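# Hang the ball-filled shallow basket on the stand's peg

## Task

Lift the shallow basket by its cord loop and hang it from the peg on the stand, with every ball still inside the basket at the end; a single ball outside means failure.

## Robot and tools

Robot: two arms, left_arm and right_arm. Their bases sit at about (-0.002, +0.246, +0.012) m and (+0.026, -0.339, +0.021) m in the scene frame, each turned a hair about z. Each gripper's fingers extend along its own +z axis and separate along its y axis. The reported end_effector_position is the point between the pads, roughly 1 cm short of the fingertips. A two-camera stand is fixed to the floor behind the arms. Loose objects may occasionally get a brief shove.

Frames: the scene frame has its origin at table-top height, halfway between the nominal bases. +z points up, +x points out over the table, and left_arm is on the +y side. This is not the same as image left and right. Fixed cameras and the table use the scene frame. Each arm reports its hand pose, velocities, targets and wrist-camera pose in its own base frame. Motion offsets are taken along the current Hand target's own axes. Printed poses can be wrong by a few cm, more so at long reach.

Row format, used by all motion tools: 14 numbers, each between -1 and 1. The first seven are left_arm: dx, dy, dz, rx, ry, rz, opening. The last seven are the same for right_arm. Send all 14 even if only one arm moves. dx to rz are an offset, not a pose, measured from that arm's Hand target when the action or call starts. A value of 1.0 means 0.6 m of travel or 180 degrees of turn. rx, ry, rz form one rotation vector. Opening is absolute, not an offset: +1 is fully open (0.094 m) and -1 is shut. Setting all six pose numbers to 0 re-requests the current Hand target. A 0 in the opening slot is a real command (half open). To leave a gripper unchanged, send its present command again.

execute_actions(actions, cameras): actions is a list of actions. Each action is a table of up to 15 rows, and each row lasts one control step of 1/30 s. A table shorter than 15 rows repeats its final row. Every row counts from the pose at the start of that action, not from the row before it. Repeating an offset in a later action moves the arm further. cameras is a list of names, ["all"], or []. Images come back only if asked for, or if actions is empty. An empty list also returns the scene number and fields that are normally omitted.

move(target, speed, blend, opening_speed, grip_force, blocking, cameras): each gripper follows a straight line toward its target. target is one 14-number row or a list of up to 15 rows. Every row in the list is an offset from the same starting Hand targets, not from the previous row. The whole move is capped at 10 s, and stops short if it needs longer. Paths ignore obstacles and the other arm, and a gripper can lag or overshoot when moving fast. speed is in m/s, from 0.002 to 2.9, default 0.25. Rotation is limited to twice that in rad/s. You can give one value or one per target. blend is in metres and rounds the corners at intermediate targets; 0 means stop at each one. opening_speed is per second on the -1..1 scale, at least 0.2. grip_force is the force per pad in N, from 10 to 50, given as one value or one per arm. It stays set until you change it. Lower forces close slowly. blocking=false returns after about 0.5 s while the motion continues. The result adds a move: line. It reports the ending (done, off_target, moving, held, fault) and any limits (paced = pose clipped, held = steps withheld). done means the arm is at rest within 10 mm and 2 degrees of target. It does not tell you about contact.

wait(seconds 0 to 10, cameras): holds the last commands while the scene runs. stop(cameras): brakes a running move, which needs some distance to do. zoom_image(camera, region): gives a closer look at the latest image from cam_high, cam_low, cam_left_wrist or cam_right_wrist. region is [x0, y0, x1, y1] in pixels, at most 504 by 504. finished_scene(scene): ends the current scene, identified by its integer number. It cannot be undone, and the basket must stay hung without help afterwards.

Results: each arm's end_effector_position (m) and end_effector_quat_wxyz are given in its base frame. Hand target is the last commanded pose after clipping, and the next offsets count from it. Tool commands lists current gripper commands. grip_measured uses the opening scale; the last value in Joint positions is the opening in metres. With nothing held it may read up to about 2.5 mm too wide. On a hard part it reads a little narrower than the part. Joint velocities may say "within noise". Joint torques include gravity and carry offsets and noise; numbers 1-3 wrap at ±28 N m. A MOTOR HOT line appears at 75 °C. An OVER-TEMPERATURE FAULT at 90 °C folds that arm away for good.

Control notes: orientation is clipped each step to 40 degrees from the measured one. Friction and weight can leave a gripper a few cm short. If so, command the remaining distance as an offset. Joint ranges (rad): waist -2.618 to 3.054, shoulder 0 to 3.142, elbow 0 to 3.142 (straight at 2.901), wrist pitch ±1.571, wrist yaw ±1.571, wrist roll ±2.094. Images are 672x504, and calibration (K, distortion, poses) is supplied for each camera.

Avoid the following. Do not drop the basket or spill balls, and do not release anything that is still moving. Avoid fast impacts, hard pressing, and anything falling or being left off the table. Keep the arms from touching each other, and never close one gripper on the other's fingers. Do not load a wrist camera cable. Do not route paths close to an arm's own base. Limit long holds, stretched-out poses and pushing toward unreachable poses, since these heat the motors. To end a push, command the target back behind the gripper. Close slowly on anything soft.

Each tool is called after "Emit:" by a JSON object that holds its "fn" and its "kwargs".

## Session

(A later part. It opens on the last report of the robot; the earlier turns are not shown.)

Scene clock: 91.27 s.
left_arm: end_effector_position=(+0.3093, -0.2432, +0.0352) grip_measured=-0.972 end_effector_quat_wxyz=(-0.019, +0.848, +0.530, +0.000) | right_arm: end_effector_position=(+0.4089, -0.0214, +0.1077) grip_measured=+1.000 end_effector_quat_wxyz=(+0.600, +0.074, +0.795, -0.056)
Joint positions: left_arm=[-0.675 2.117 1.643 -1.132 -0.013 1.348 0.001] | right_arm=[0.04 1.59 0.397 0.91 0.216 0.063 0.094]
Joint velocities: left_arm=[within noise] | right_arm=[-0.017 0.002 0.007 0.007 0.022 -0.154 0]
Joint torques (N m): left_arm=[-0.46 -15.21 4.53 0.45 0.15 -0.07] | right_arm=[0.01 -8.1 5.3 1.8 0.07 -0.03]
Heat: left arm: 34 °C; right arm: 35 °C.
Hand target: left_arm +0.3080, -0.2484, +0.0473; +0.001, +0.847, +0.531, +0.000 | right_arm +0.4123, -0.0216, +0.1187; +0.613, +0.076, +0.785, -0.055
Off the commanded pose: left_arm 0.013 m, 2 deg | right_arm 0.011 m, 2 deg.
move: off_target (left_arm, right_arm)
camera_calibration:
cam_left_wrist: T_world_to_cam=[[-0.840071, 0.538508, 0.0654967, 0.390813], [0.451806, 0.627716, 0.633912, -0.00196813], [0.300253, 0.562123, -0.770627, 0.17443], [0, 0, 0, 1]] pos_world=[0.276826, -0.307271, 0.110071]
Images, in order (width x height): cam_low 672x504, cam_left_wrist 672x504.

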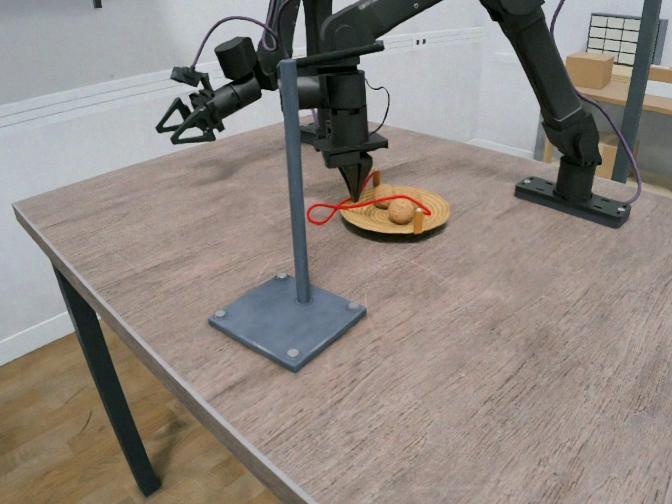

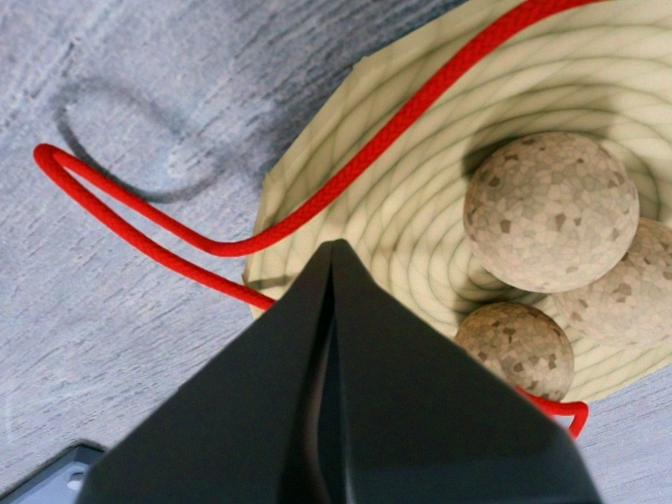

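Emit:
{"fn": "move", "kwargs": {"target": [[0,0,0.018,0,0,0,-1,0,0,0,0,0,0,1],[0,0.12,0.016,0,0,0,-1,0,0,0,0,0,0,1]], "speed": 0.05, "cameras": ["cam_high","cam_low","cam_left_wrist"]}}

Emit:
{"fn": "zoom_image", "kwargs": {"camera": "cam_low", "region": [280, 120, 480, 270]}}

Scene clock: 94.43 s.
left_arm: end_effector_position=(+0.3697, -0.2770, +0.0412) grip_measured=-0.972 end_effector_quat_wxyz=(+0.001, +0.846, +0.533, +0.007) | right_arm: end_effector_position=(+0.4089, -0.0214, +0.1077) grip_measured=+1.000 end_effector_quat_wxyz=(+0.600, +0.074, +0.795, -0.056)
Joint positions: left_arm=[-0.65 2.366 2.079 -1.277 -0.013 1.366 0.001] | right_arm=[0.04 1.59 0.397 0.91 0.216 0.063 0.094]
Joint torques (N m): left_arm=[0.36 -11.71 8.59 0.31 0.15 0.1] | right_arm=[-0.09 -8.17 5.3 1.78 0.06 -0.05]
Heat: left arm: 34 °C; right arm: 35 °C.
Hand target: left_arm +0.3728, -0.2798, +0.0376; +0.001, +0.847, +0.531, -0.001 | right_arm +0.4123, -0.0216, +0.1187; +0.613, +0.076, +0.785, -0.055
Off the commanded pose: left_arm 0.005 m, 1 deg | right_arm 0.011 m, 2 deg.
move: off_target (right_arm)
camera_calibration:
cam_left_wrist: T_world_to_cam=[[-0.845204, 0.53392, 0.0236503, 0.461753], [0.426528, 0.647214, 0.631813, 0.00310315], [0.322031, 0.544099, -0.77476, 0.167093], [0, 0, 0, 1]] pos_world=[0.335143, -0.339463, 0.116576]
Images, in order (width x height): cam_high 672x504, cam_low 672x504, cam_left_wrist 672x504.

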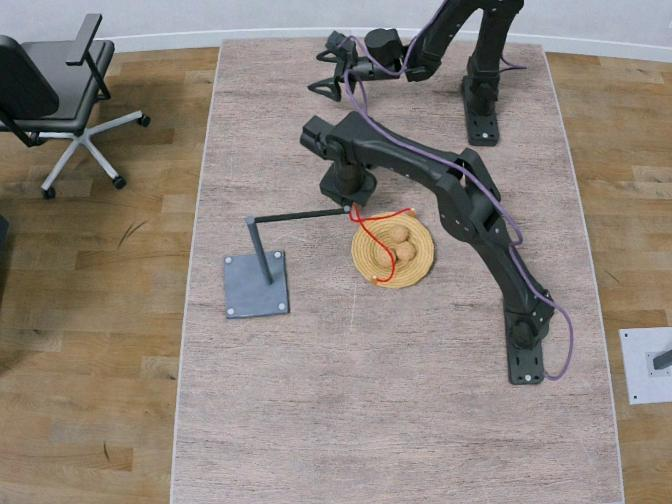

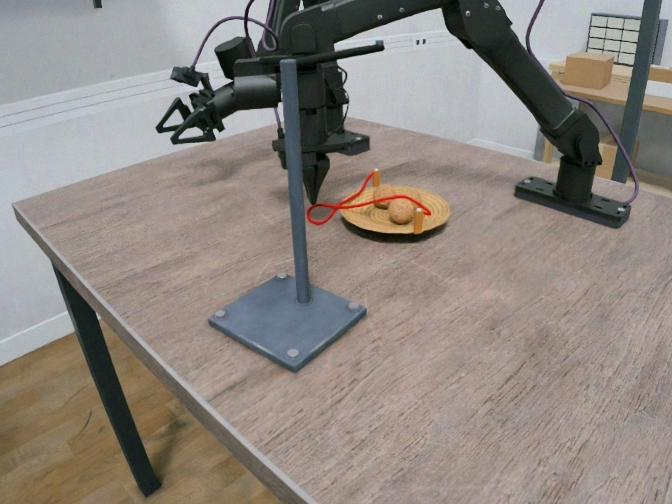

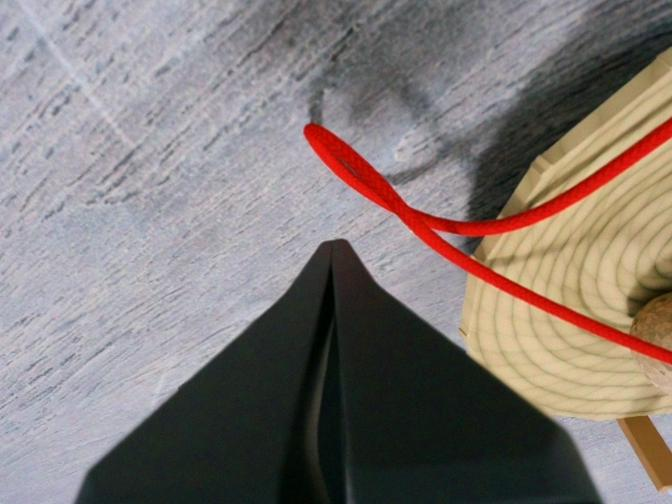

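Scaled by 2.520.

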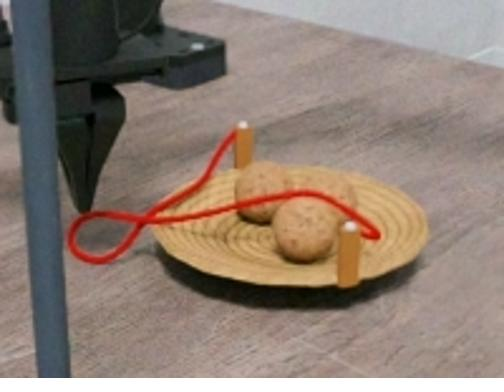

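Emit:
{"fn": "move", "kwargs": {"target": [[0,0,-0.05,0,0,0,-1,0,0,0,0,0,0,1],[0,-0.12,-0.05,0,0,0,-1,0,0,0,0,0,0,1],[0,-0.12,0.015,0,0,0,-1,0,0,0,0,0,0,1]], "speed": 0.07, "cameras": ["cam_left_wrist"]}}

Scene clock: 98.13 s.
left_arm: end_effector_position=(+0.3066, -0.2411, +0.0203) grip_measured=-0.972 end_effector_quat_wxyz=(-0.022, +0.848, +0.530, -0.001) | right_arm: end_effector_position=(+0.4089, -0.0214, +0.1077) grip_measured=+1.000 end_effector_quat_wxyz=(+0.600, +0.074, +0.795, -0.056)
Joint positions: left_arm=[-0.675 2.126 1.595 -1.082 -0.013 1.348 0.001] | right_arm=[0.04 1.59 0.397 0.91 0.216 0.063 0.094]
Joint torques (N m): left_arm=[-0.46 -14.39 4.36 0.61 0.15 -0.07] | right_arm=[0.01 -8.08 5.26 1.75 0.05 0.01]
Heat: left arm: 35 °C; right arm: 35 °C.
Hand target: left_arm +0.3081, -0.2484, +0.0286; +0.001, +0.847, +0.531, +0.000 | right_arm +0.4123, -0.0216, +0.1187; +0.613, +0.076, +0.785, -0.055
Off the commanded pose: left_arm 0.011 m, 3 deg | right_arm 0.011 m, 2 deg.
move: off_target (left_arm, right_arm)
camera_calibration:
cam_left_wrist: T_world_to_cam=[[-0.839683, 0.538241, 0.0723125, 0.388051], [0.455345, 0.6252, 0.633866, 0.0056614], [0.295963, 0.565173, -0.770055, 0.164669], [0, 0, 0, 1]] pos_world=[0.274526, -0.305471, 0.0951546]
Images, in order (width x height): cam_left_wrist 672x504.

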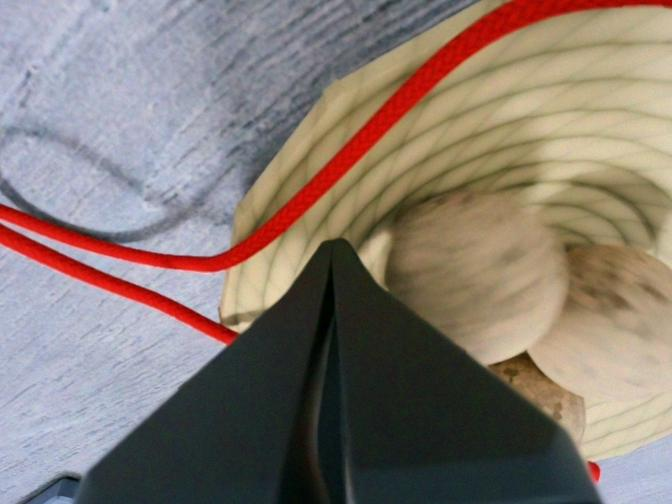

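Emit:
{"fn": "move", "kwargs": {"target": [[0,0.04,0.012,0,0,0,-1,0,0,0,0,0,0,1],[0,0.07,0.016,0,0,0,-1,0,0,0,0,0,0,1]], "speed": 0.05, "blend": [0.005,0], "cameras": ["cam_low","cam_left_wrist"]}}

Emit:
{"fn": "zoom_image", "kwargs": {"camera": "cam_low", "region": [280, 120, 480, 270]}}

Scene clock: 99.90 s.
left_arm: end_effector_position=(+0.3419, -0.2632, +0.0211) grip_measured=-0.972 end_effector_quat_wxyz=(+0.000, +0.846, +0.533, +0.007) | right_arm: end_effector_position=(+0.4089, -0.0214, +0.1077) grip_measured=+1.000 end_effector_quat_wxyz=(+0.600, +0.074, +0.795, -0.056)
Joint positions: left_arm=[-0.664 2.242 1.787 -1.112 -0.013 1.352 0.001] | right_arm=[0.04 1.59 0.397 0.91 0.216 0.063 0.094]
Joint torques (N m): left_arm=[0.36 -10.89 8.44 0.31 0.14 0.1] | right_arm=[0.13 -8.06 5.34 1.86 0.08 -0.03]
Heat: left arm: 35 °C; right arm: 35 °C.
Hand target: left_arm +0.3457, -0.2667, +0.0190; +0.001, +0.847, +0.531, +0.000 | right_arm +0.4123, -0.0216, +0.1187; +0.613, +0.076, +0.785, -0.055
Off the commanded pose: left_arm 0.006 m, 1 deg | right_arm 0.011 m, 2 deg.
move: off_target (right_arm)
camera_calibration:
cam_left_wrist: T_world_to_cam=[[-0.845168, 0.533859, 0.0261878, 0.431308], [0.42794, 0.646504, 0.631586, 0.0180046], [0.320247, 0.545003, -0.774864, 0.153881], [0, 0, 0, 1]] pos_world=[0.307543, -0.325763, 0.09657]
Images, in order (width x height): cam_low 672x504, cam_left_wrist 672x504.

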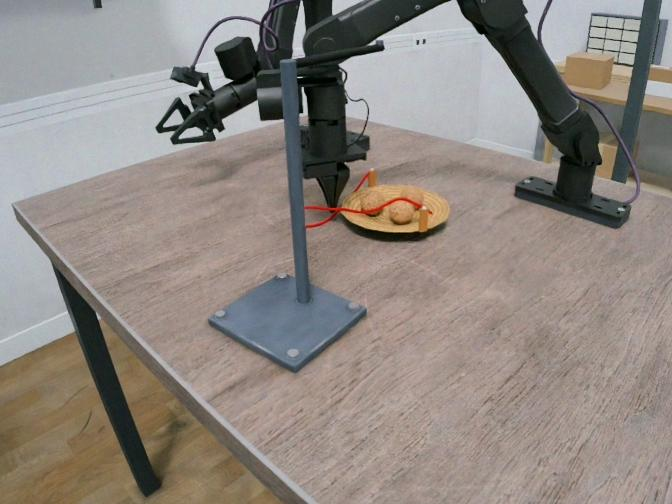

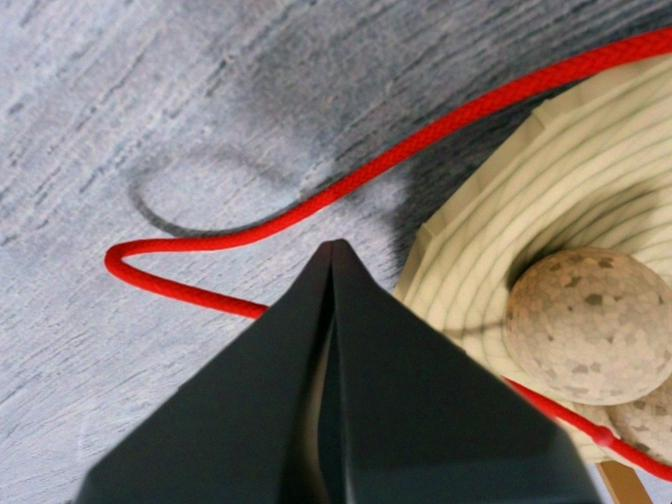

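Scaled by 2.520.

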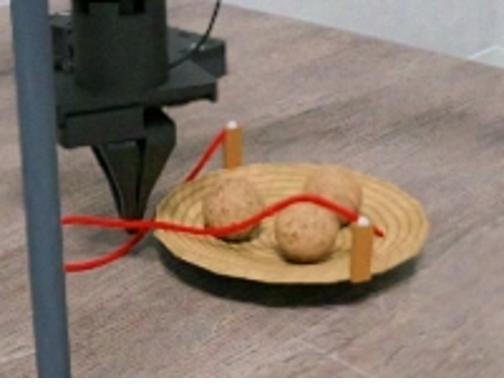

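Emit:
{"fn": "move", "kwargs": {"target": [[0,0,0.027,0,0,0,-1,0,0,0,0,0,0,1],[0,0.12,0.030,0,0,0,-1,0,0,0,0,0,0,1]], "speed": 0.05, "cameras": ["cam_high","cam_low","cam_left_wrist"]}}

Emit:
{"fn": "zoom_image", "kwargs": {"camera": "cam_low", "region": [280, 120, 480, 270]}}

Emit:
{"fn": "zoom_image", "kwargs": {"camera": "cam_high", "region": [310, 180, 436, 306]}}

Scene clock: 103.13 s.
left_arm: end_effector_position=(+0.4089, -0.2971, +0.0072) grip_measured=-0.972 end_effector_quat_wxyz=(+0.003, +0.846, +0.534, +0.007) | right_arm: end_effector_position=(+0.4089, -0.0214, +0.1077) grip_measured=+1.000 end_effector_quat_wxyz=(+0.600, +0.074, +0.795, -0.056)
Joint positions: left_arm=[-0.634 2.635 2.438 -1.363 -0.011 1.381 0.001] | right_arm=[0.04 1.59 0.397 0.91 0.216 0.063 0.094]
Joint torques (N m): left_arm=[0.36 -13.01 8.57 0.32 0.13 0.1] | right_arm=[-0.05 -8.34 5.35 1.76 0.04 -0.06]
Heat: left arm: 35 °C; right arm: 35 °C.
Hand target: left_arm +0.4107, -0.2982, +0.0011; +0.001, +0.847, +0.531, +0.000 | right_arm +0.4123, -0.0216, +0.1187; +0.613, +0.076, +0.785, -0.055
Off the commanded pose: left_arm 0.006 m, 1 deg | right_arm 0.011 m, 2 deg.
move: off_target (right_arm)
camera_calibration:
cam_left_wrist: T_world_to_cam=[[-0.845452, 0.533686, 0.0197391, 0.506504], [0.424893, 0.649795, 0.630264, 0.0222547], [0.323537, 0.541245, -0.77613, 0.137622], [0, 0, 0, 1]] pos_world=[0.374244, -0.359262, 0.0827879]
Images, in order (width x height): cam_high 672x504, cam_low 672x504, cam_left_wrist 672x504.

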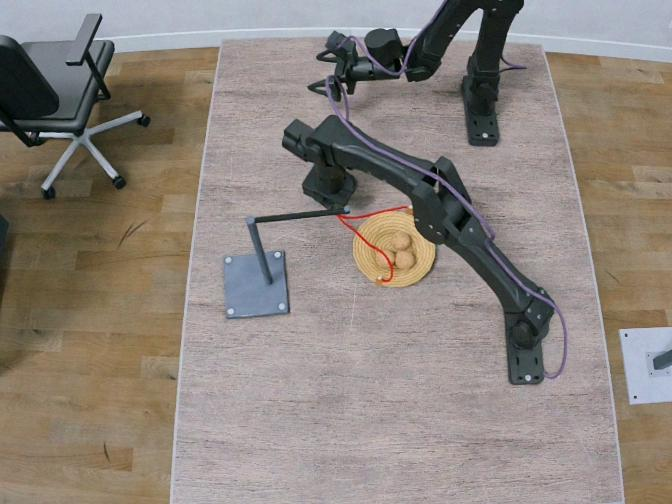

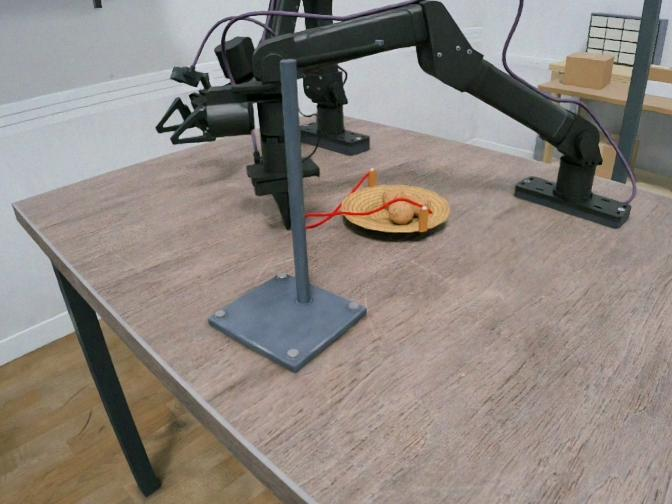

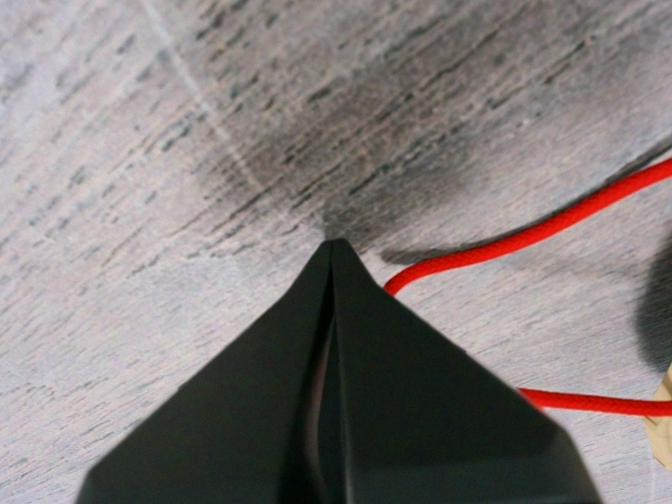

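Scaled by 2.520.

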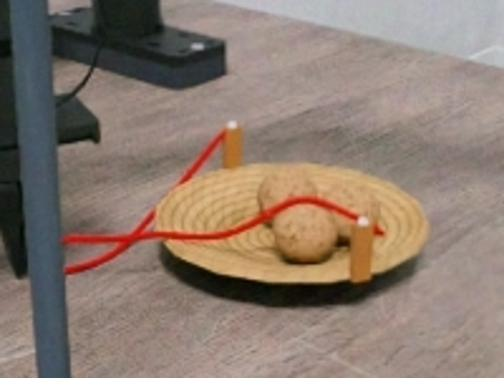

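Scaled by 4.000.

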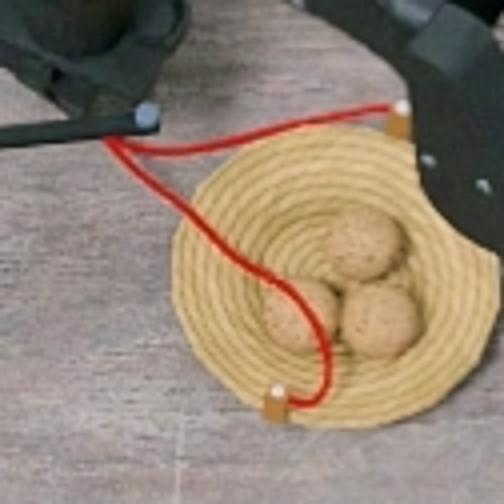

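Emit:
{"fn": "move", "kwargs": {"target": [0.038,0.065,0.0,0,0,0,-1,0,0,0,0,0,0,1], "speed": 0.04, "cameras": ["cam_high","cam_low","cam_left_wrist"]}}

Emit:
{"fn": "zoom_image", "kwargs": {"camera": "cam_high", "region": [310, 180, 436, 306]}}

Scene clock: 104.97 s.
left_arm: end_effector_position=(+0.4509, -0.2919, +0.0084) grip_measured=-0.972 end_effector_quat_wxyz=(+0.035, +0.845, +0.533, +0.022) | right_arm: end_effector_position=(+0.4089, -0.0214, +0.1077) grip_measured=+1.000 end_effector_quat_wxyz=(+0.600, +0.074, +0.795, -0.056)
Joint positions: left_arm=[-0.58 2.835 2.834 -1.488 -0.011 1.436 0.001] | right_arm=[0.04 1.59 0.397 0.91 0.216 0.063 0.094]
Joint torques (N m): left_arm=[0.5 -13.57 8.47 0.65 0.12 0.1] | right_arm=[0.23 -8.05 5.29 1.76 0.11 -0.04]
Heat: left arm: 35 °C; right arm: 35 °C.
Hand target: left_arm +0.4557, -0.2946, +0.0011; +0.001, +0.847, +0.531, +0.000 | right_arm +0.4123, -0.0216, +0.1187; +0.613, +0.076, +0.785, -0.055
Off the commanded pose: left_arm 0.009 m, 5 deg | right_arm 0.011 m, 2 deg.
elbow stopped short (left arm): the move would have taken joint 3 (elbow) straighter than the controller allows.
move: off_target (left_arm, right_arm)
camera_calibration:
cam_left_wrist: T_world_to_cam=[[-0.844366, 0.533379, -0.0505161, 0.539199], [0.387873, 0.673608, 0.629132, 0.0239612], [0.369594, 0.511624, -0.775656, 0.0926817], [0, 0, 0, 1]] pos_world=[0.411733, -0.351156, 0.0840526]
Images, in order (width x height): cam_high 672x504, cam_low 672x504, cam_left_wrist 672x504.

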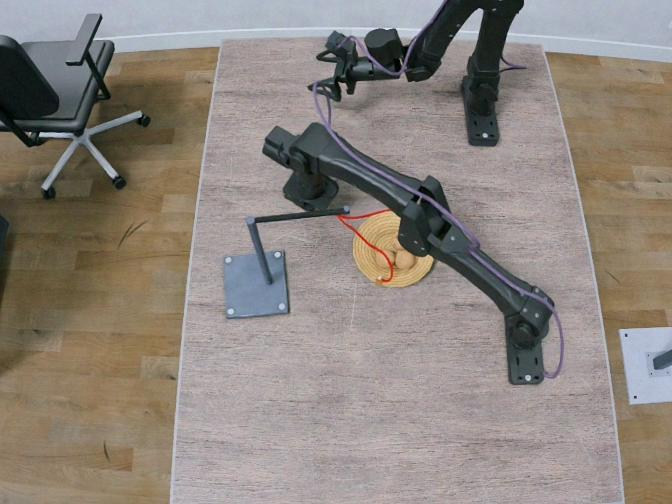

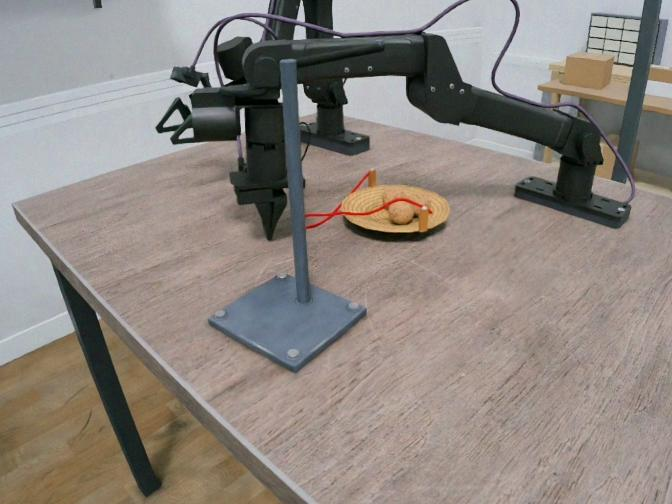

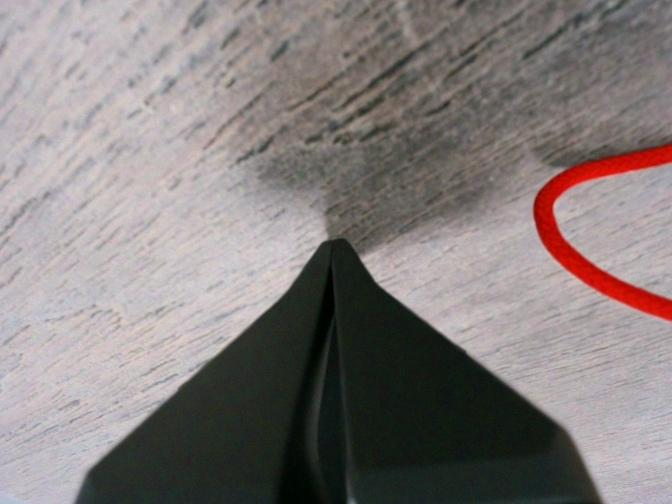

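Scaled by 4.000.

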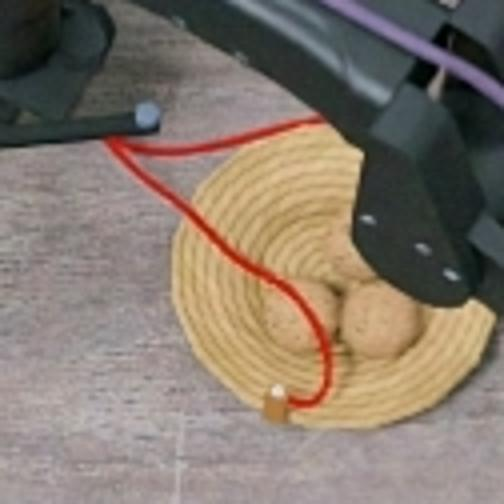

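Emit:
{"fn": "move", "kwargs": {"target": [[0,0,-0.18,0,0,0,-1,0,0,0,0,0,0,1],[0.011,-0.176,-0.182,0,0,-0.30,-0.2,0,0,0,0,0,0,1]], "speed": 0.15, "blend": [0.02,0], "cameras": ["cam_high","cam_low","cam_left_wrist"]}}

Emit:
{"fn": "zoom_image", "kwargs": {"camera": "cam_low", "region": [280, 120, 480, 270]}}

Emit:
{"fn": "zoom_image", "kwargs": {"camera": "cam_high", "region": [310, 180, 436, 306]}}

Scene clock: 111.13 s.
left_arm: end_effector_position=(+0.3633, -0.2374, +0.0831) grip_measured=-0.203 end_effector_quat_wxyz=(-0.035, +0.515, +0.857, +0.005) | right_arm: end_effector_position=(+0.4089, -0.0214, +0.1077) grip_measured=+1.000 end_effector_quat_wxyz=(+0.600, +0.074, +0.795, -0.056)
Joint positions: left_arm=[-0.584 2.325 2.172 -1.489 -0.006 0.498 0.037] | right_arm=[0.04 1.59 0.397 0.91 0.216 0.063 0.094]
Joint torques (N m): left_arm=[-0.5 -19.75 4.55 0.42 0.09 -0.08] | right_arm=[0.06 -8.49 5.38 1.77 0.04 -0.04]
Heat: left arm: 38 °C; right arm: 35 °C.
Hand target: left_arm +0.3634, -0.2425, +0.1102; +0.001, +0.514, +0.858, -0.001 | right_arm +0.4123, -0.0216, +0.1187; +0.613, +0.076, +0.785, -0.055
Off the commanded pose: left_arm 0.028 m, 4 deg | right_arm 0.011 m, 2 deg.
elbow stopped short (left arm): the move would have taken joint 3 (elbow) straighter than the controller allows.
move: off_target (left_arm, right_arm); target 2's new opening was sent with left_arm's hand 0.028 m and 4 deg from that target
camera_calibration:
cam_left_wrist: T_world_to_cam=[[-0.928962, -0.363908, 0.0678262, 0.24781], [-0.22876, 0.708411, 0.6677, 0.203318], [-0.29103, 0.604752, -0.741334, 0.414468], [0, 0, 0, 1]] pos_world=[0.39734, -0.304503, 0.154696]
Images, in order (width x height): cam_high 672x504, cam_low 672x504, cam_left_wrist 672x504.

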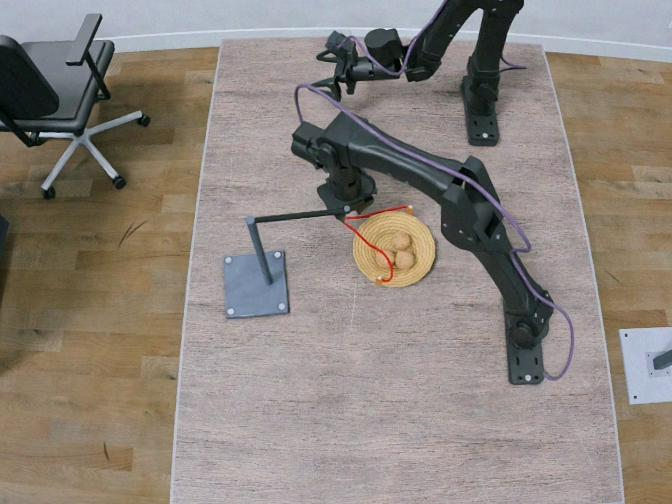

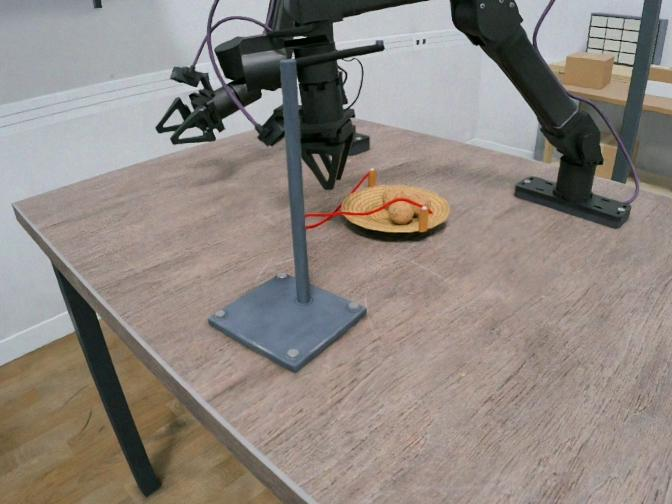

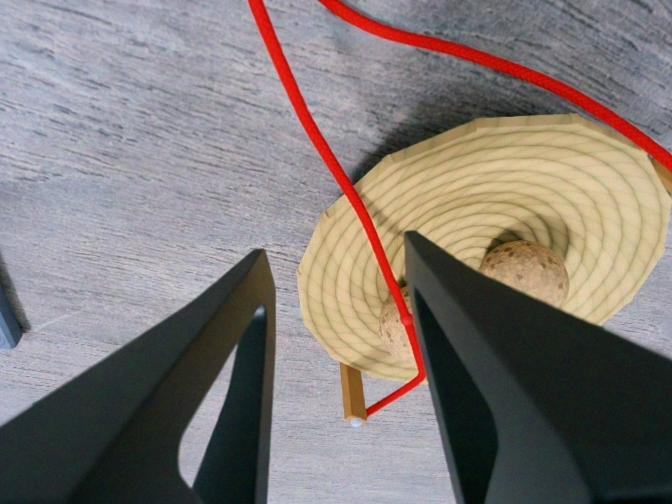

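Scaled by 2.520.

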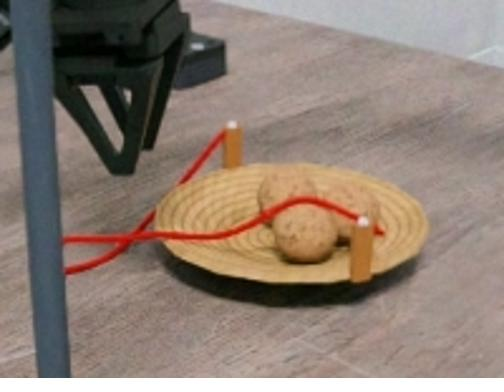

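Scaled by 4.000.

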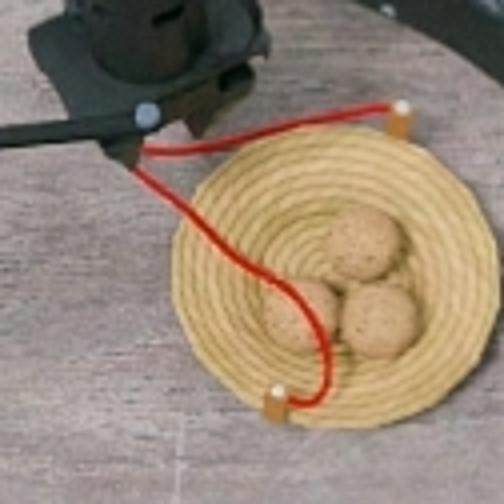

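Emit:
{"fn": "move", "kwargs": {"target": [-0.020,0.006,0.13,0,0,-0.094,-0.2,0,0,0,0,0,0,1], "speed": 0.08, "cameras": ["cam_low","cam_left_wrist"]}}

Scene clock: 114.53 s.
left_arm: end_effector_position=(+0.3730, -0.2471, +0.0309) grip_measured=-0.203 end_effector_quat_wxyz=(-0.006, +0.384, +0.923, +0.004) | right_arm: end_effector_position=(+0.4089, -0.0214, +0.1077) grip_measured=+1.000 end_effector_quat_wxyz=(+0.600, +0.074, +0.795, -0.056)
Joint positions: left_arm=[-0.59 2.323 1.964 -1.224 -0.006 0.198 0.037] | right_arm=[0.04 1.59 0.397 0.91 0.216 0.063 0.094]
Joint torques (N m): left_arm=[-0.5 -14.31 4.7 0.57 0.08 -0.09] | right_arm=[0.02 -8.38 5.48 1.75 0.01 -0.06]
Heat: left arm: 38 °C; right arm: 35 °C.
Hand target: left_arm +0.3723, -0.2515, +0.0322; +0.000, +0.382, +0.924, -0.001 | right_arm +0.4123, -0.0216, +0.1187; +0.613, +0.076, +0.785, -0.055
Off the commanded pose: left_arm 0.005 m, 1 deg | right_arm 0.011 m, 2 deg.
move: off_target (right_arm)
camera_calibration:
cam_left_wrist: T_world_to_cam=[[-0.786588, -0.616751, 0.0299711, 0.142394], [-0.462707, 0.620874, 0.632785, 0.313939], [-0.408879, 0.483873, -0.773747, 0.399462], [0, 0, 0, 1]] pos_world=[0.420598, -0.300384, 0.106159]
Images, in order (width x height): cam_low 672x504, cam_left_wrist 672x504.

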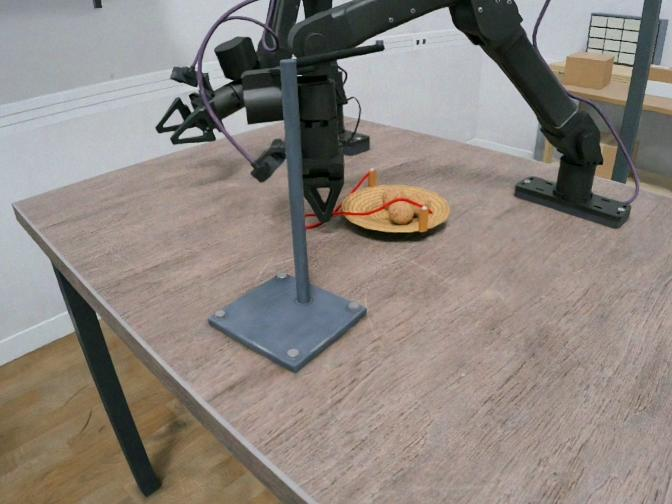

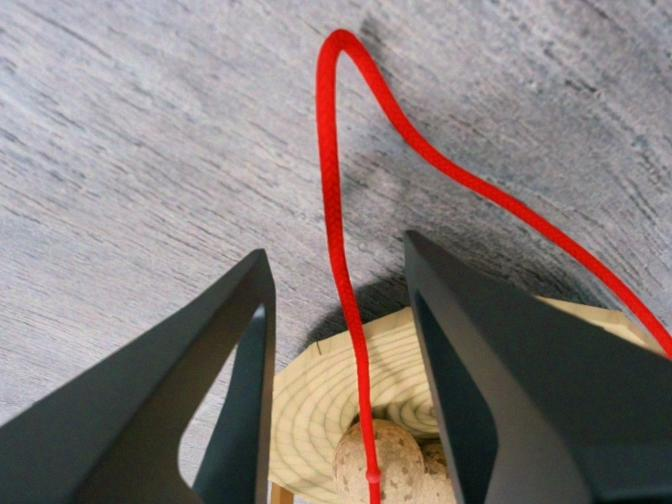

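Emit:
{"fn": "move", "kwargs": {"target": [0,0,0.052,0,0,0,-0.2,0,0,0,0,0,0,1], "speed": 0.04}}

Emit:
{"fn": "move", "kwargs": {"target": [0,0,0,0,0,0,-1,0,0,0,0,0,0,1], "opening_speed": 0.5, "cameras": ["cam_low","cam_left_wrist"]}}

Emit:
{"fn": "zoom_image", "kwargs": {"camera": "cam_low", "region": [280, 150, 400, 240]}}

Scene clock: 116.30 s.
left_arm: end_effector_position=(+0.3748, -0.2483, +0.0096) grip_measured=-0.203 end_effector_quat_wxyz=(+0.005, +0.383, +0.924, +0.002) | right_arm: end_effector_position=(+0.4089, -0.0214, +0.1077) grip_measured=+1.000 end_effector_quat_wxyz=(+0.600, +0.074, +0.795, -0.056)
Joint positions: left_arm=[-0.59 2.323 1.878 -1.116 -0.006 0.197 0.037] | right_arm=[0.04 1.59 0.397 0.91 0.216 0.063 0.094]
Joint torques (N m): left_arm=[-0.5 -12.29 4.74 0.57 0.08 -0.09] | right_arm=[-0.05 -8.14 5.29 1.8 0.02 -0.05]
Heat: left arm: 38 °C; right arm: 35 °C.
Hand target: left_arm +0.3723, -0.2516, +0.0010; +0.001, +0.382, +0.924, -0.001 | right_arm +0.4123, -0.0216, +0.1187; +0.613, +0.076, +0.785, -0.055
Off the commanded pose: left_arm 0.010 m, 1 deg | right_arm 0.011 m, 2 deg.
move: off_target (right_arm)

Scene clock: 118.10 s.
left_arm: end_effector_position=(+0.3749, -0.2484, +0.0096) grip_measured=-0.922 end_effector_quat_wxyz=(+0.006, +0.383, +0.924, +0.002) | right_arm: end_effector_position=(+0.4089, -0.0214, +0.1077) grip_measured=+1.000 end_effector_quat_wxyz=(+0.600, +0.074, +0.795, -0.056)
Joint positions: left_arm=[-0.59 2.323 1.878 -1.116 -0.006 0.197 0.004] | right_arm=[0.04 1.59 0.397 0.91 0.216 0.063 0.094]
Joint torques (N m): left_arm=[-0.49 -12.3 4.74 0.61 0.08 -0.09] | right_arm=[0.12 -8.14 5.37 1.76 0.09 0.02]
Heat: left arm: 38 °C; right arm: 35 °C.
Hand target: left_arm +0.3723, -0.2516, +0.0010; +0.000, +0.382, +0.924, -0.001 | right_arm +0.4123, -0.0216, +0.1187; +0.613, +0.076, +0.785, -0.055
Off the commanded pose: left_arm 0.010 m, 1 deg | right_arm 0.011 m, 2 deg.
move: off_target (right_arm)
camera_calibration:
cam_left_wrist: T_world_to_cam=[[-0.786169, -0.617587, 0.0229068, 0.14344], [-0.475475, 0.628112, 0.615954, 0.335794], [-0.394793, 0.473352, -0.787449, 0.376568], [0, 0, 0, 1]] pos_world=[0.421096, -0.300578, 0.0864089]
Images, in order (width x height): cam_low 672x504, cam_left_wrist 672x504.

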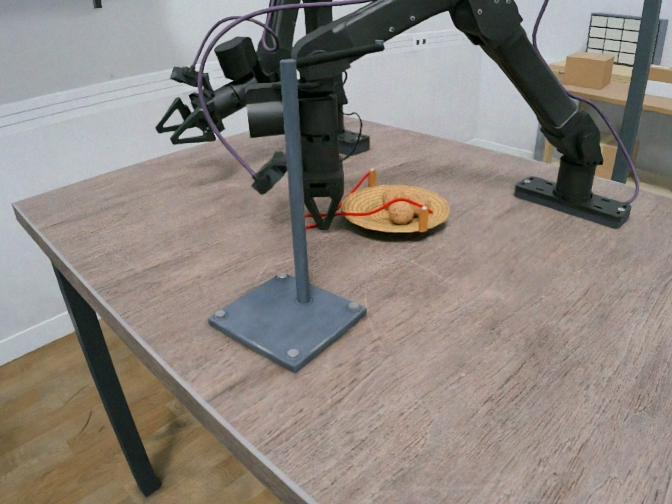

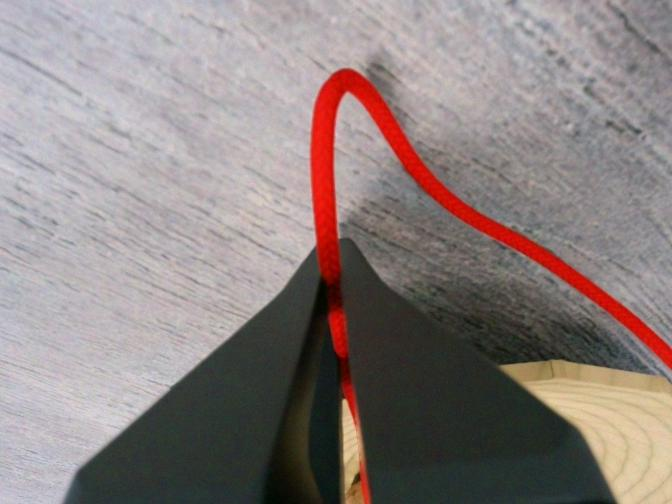

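Scaled by 4.200.

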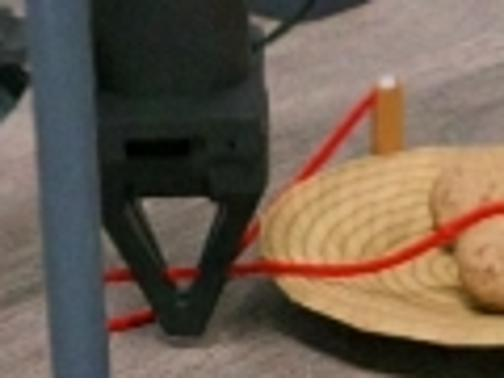

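Emit:
{"fn": "move", "kwargs": {"target": [[0.04,-0.02,-0.18,0,0,0,-1,0,0,0,0,0,0,1],[0.159,-0.07,-0.34,-0.132,-0.055,0.246,-1,0,0,0,0,0,0,1]], "cameras": ["all"], "speed": 0.12, "blend": [0.03,0]}}

Emit:
{"fn": "zoom_image", "kwargs": {"camera": "cam_low", "region": [300, 20, 550, 270]}}

Emit:
{"fn": "zoom_image", "kwargs": {"camera": "cam_high", "region": [330, 180, 456, 306]}}

Scene clock: 123.93 s.
left_arm: end_effector_position=(+0.2765, -0.2145, +0.1928) grip_measured=-0.923 end_effector_quat_wxyz=(+0.132, +0.691, +0.695, +0.149) | right_arm: end_effector_position=(+0.4089, -0.0214, +0.1077) grip_measured=+1.000 end_effector_quat_wxyz=(+0.600, +0.074, +0.795, -0.056)
Joint positions: left_arm=[-0.819 1.626 1.563 -1.245 -0.306 0.788 0.004] | right_arm=[0.04 1.59 0.397 0.91 0.216 0.063 0.094]
Joint torques (N m): left_arm=[-0.42 -11.62 4.9 1.07 -0.24 0.04] | right_arm=[-0.13 -8.14 5.5 1.84 0.1 0]
Heat: left arm: 38 °C; right arm: 35 °C.
Hand target: left_arm +0.2751, -0.2134, +0.2049; +0.155, +0.690, +0.691, +0.153 | right_arm +0.4123, -0.0216, +0.1187; +0.613, +0.076, +0.785, -0.055
Off the commanded pose: left_arm 0.012 m, 3 deg | right_arm 0.011 m, 2 deg.
move: off_target (left_arm, right_arm)
camera_calibration:
cam_left_wrist: T_world_to_cam=[[-0.927683, 0.117279, -0.354471, 0.352367], [-0.146376, 0.759147, 0.634248, 0.0885375], [0.34348, 0.640267, -0.687081, 0.278295], [0, 0, 0, 1]] pos_world=[0.244256, -0.286721, 0.25996]
cam_right_wrist: T_world_to_cam=[[-0.267352, -0.958028, -0.103467, 0.099331], [-0.784512, 0.278754, -0.553928, 0.389387], [0.559521, -0.0669224, -0.82611, -0.0412862], [0, 0, 0, 1]] pos_world=[0.355135, -0.0161441, 0.191863]

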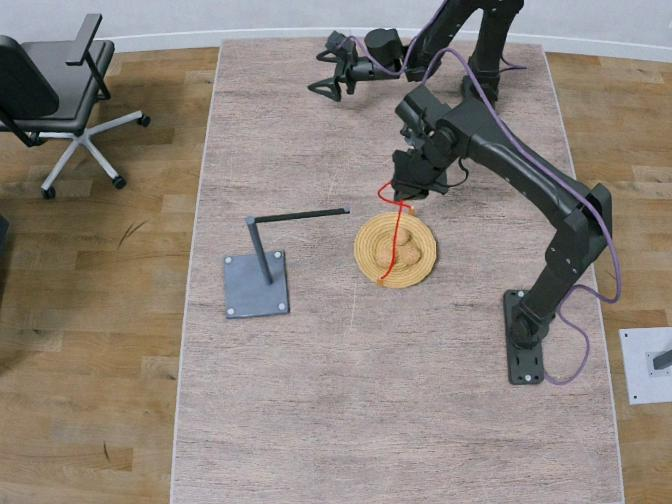

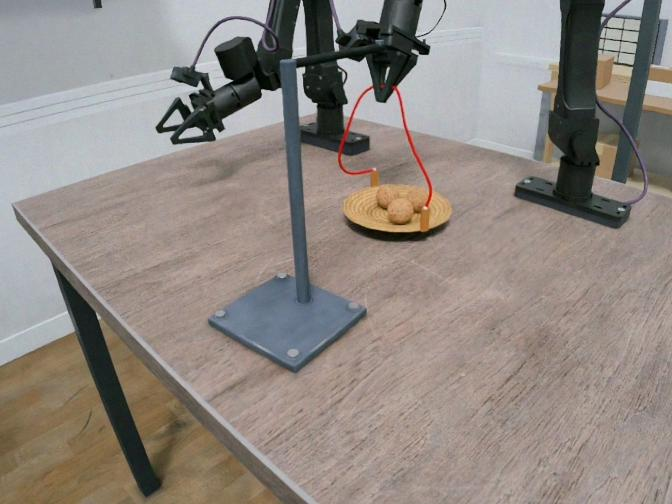

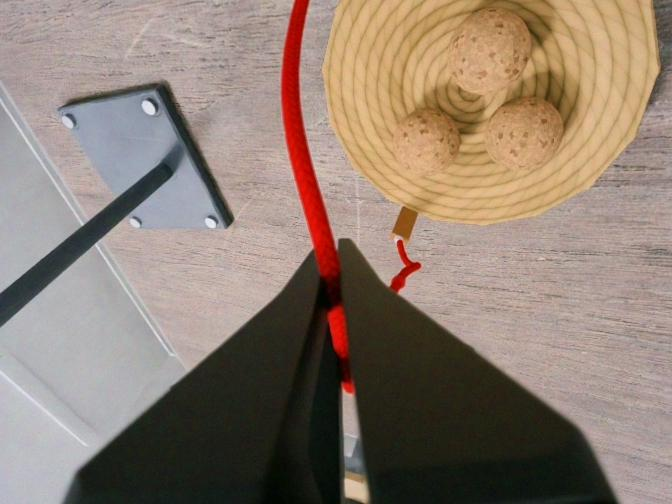

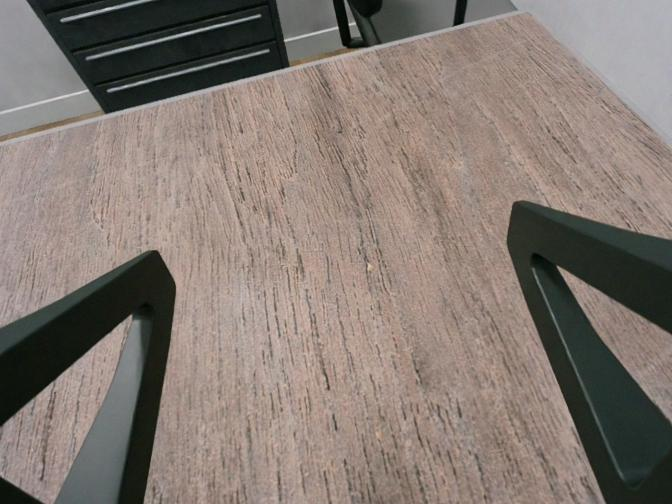

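Scaled by 2.016.

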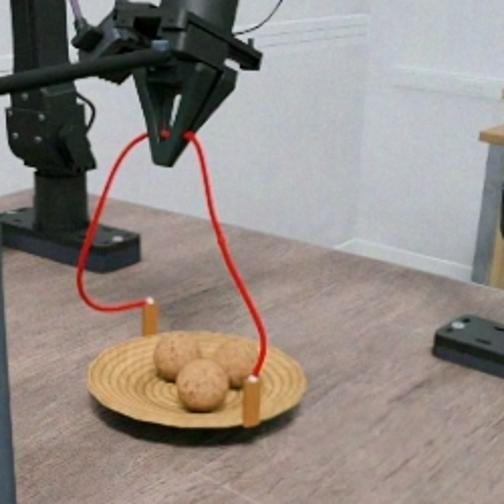

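Scaled by 4.000.

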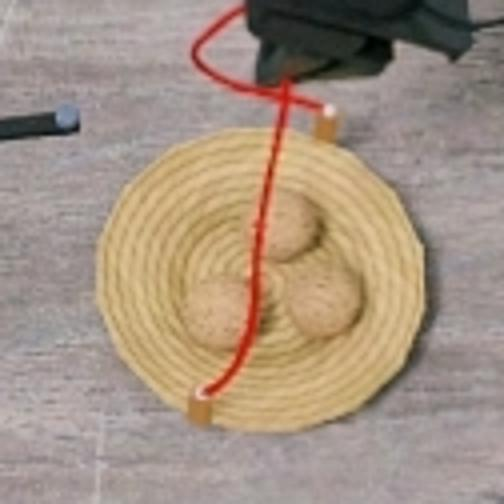

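Emit:
{"fn": "move", "kwargs": {"target": [[-0.058,0.065,0.214,0.132,0.055,-0.246,-1,0,0,0,0,0,0,1],[-0.063,0.003,0.376,0.132,0.055,-0.246,-1,0,0,0,0,0,0,1]], "speed": 0.1, "blend": [0.03,0], "cameras": ["cam_low","cam_left_wrist","cam_high"]}}

Emit:
{"fn": "zoom_image", "kwargs": {"camera": "cam_high", "region": [310, 180, 436, 306]}}

Scene clock: 130.83 s.
left_arm: end_effector_position=(+0.3709, -0.2532, +0.0110) grip_measured=-0.923 end_effector_quat_wxyz=(+0.006, +0.389, +0.921, +0.002) | right_arm: end_effector_position=(+0.4089, -0.0214, +0.1077) grip_measured=+1.000 end_effector_quat_wxyz=(+0.600, +0.074, +0.795, -0.056)
Joint positions: left_arm=[-0.604 2.319 1.878 -1.119 -0.007 0.196 0.004] | right_arm=[0.04 1.59 0.397 0.91 0.216 0.063 0.094]
Joint torques (N m): left_arm=[0.58 -11.95 5.05 0.6 0.09 -0.08] | right_arm=[0.01 -8.27 5.26 1.8 0.03 0.01]
Heat: left arm: 38 °C; right arm: 35 °C.
Hand target: left_arm +0.3724, -0.2519, +0.0016; +0.001, +0.382, +0.924, -0.001 | right_arm +0.4123, -0.0216, +0.1187; +0.613, +0.076, +0.785, -0.055
Off the commanded pose: left_arm 0.010 m, 1 deg | right_arm 0.011 m, 2 deg.
move: off_target (right_arm)
camera_calibration:
cam_left_wrist: T_world_to_cam=[[-0.794361, -0.607043, 0.0221124, 0.143084], [-0.467339, 0.633993, 0.616156, 0.334617], [-0.388052, 0.479116, -0.787314, 0.377423], [0, 0, 0, 1]] pos_world=[0.416499, -0.306116, 0.0878104]
Images, in order (width x height): cam_high 672x504, cam_low 672x504, cam_left_wrist 672x504.

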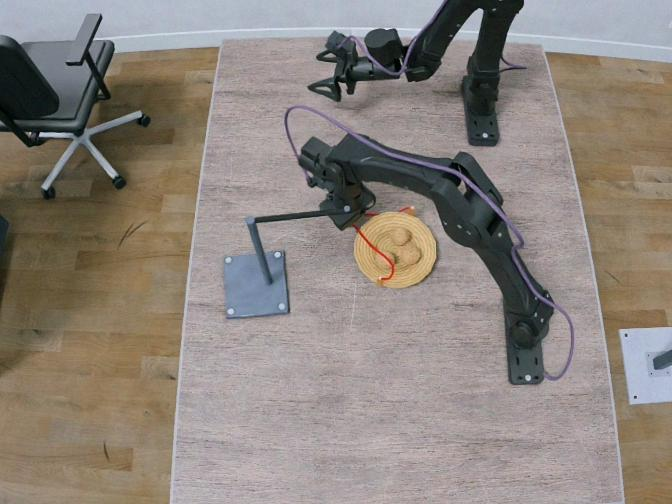

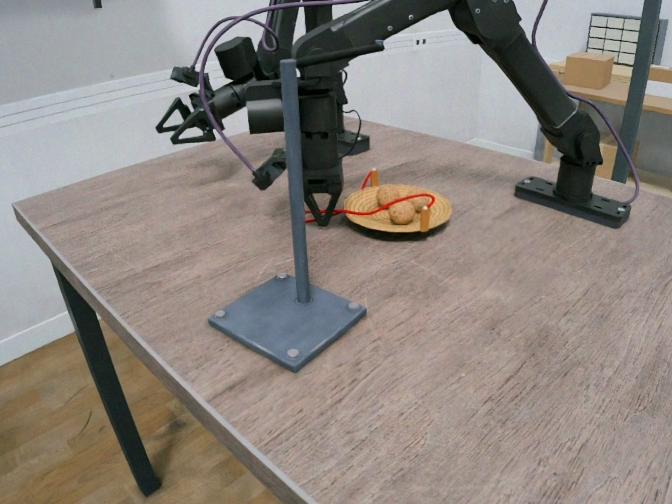

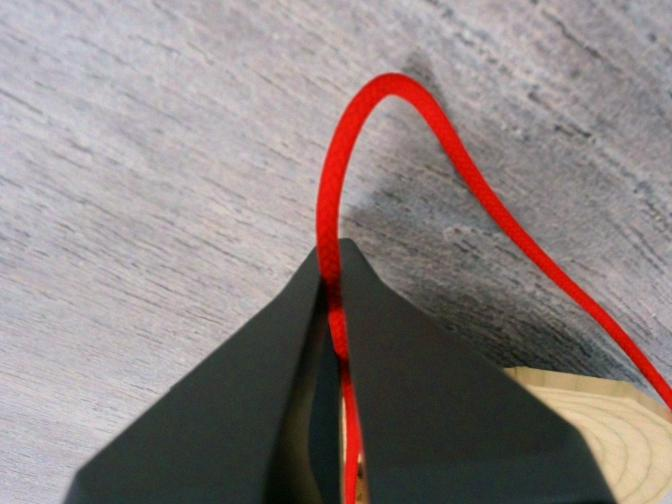

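Scaled by 4.000.

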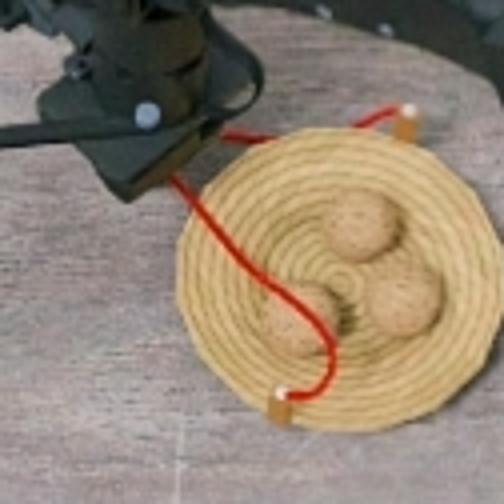

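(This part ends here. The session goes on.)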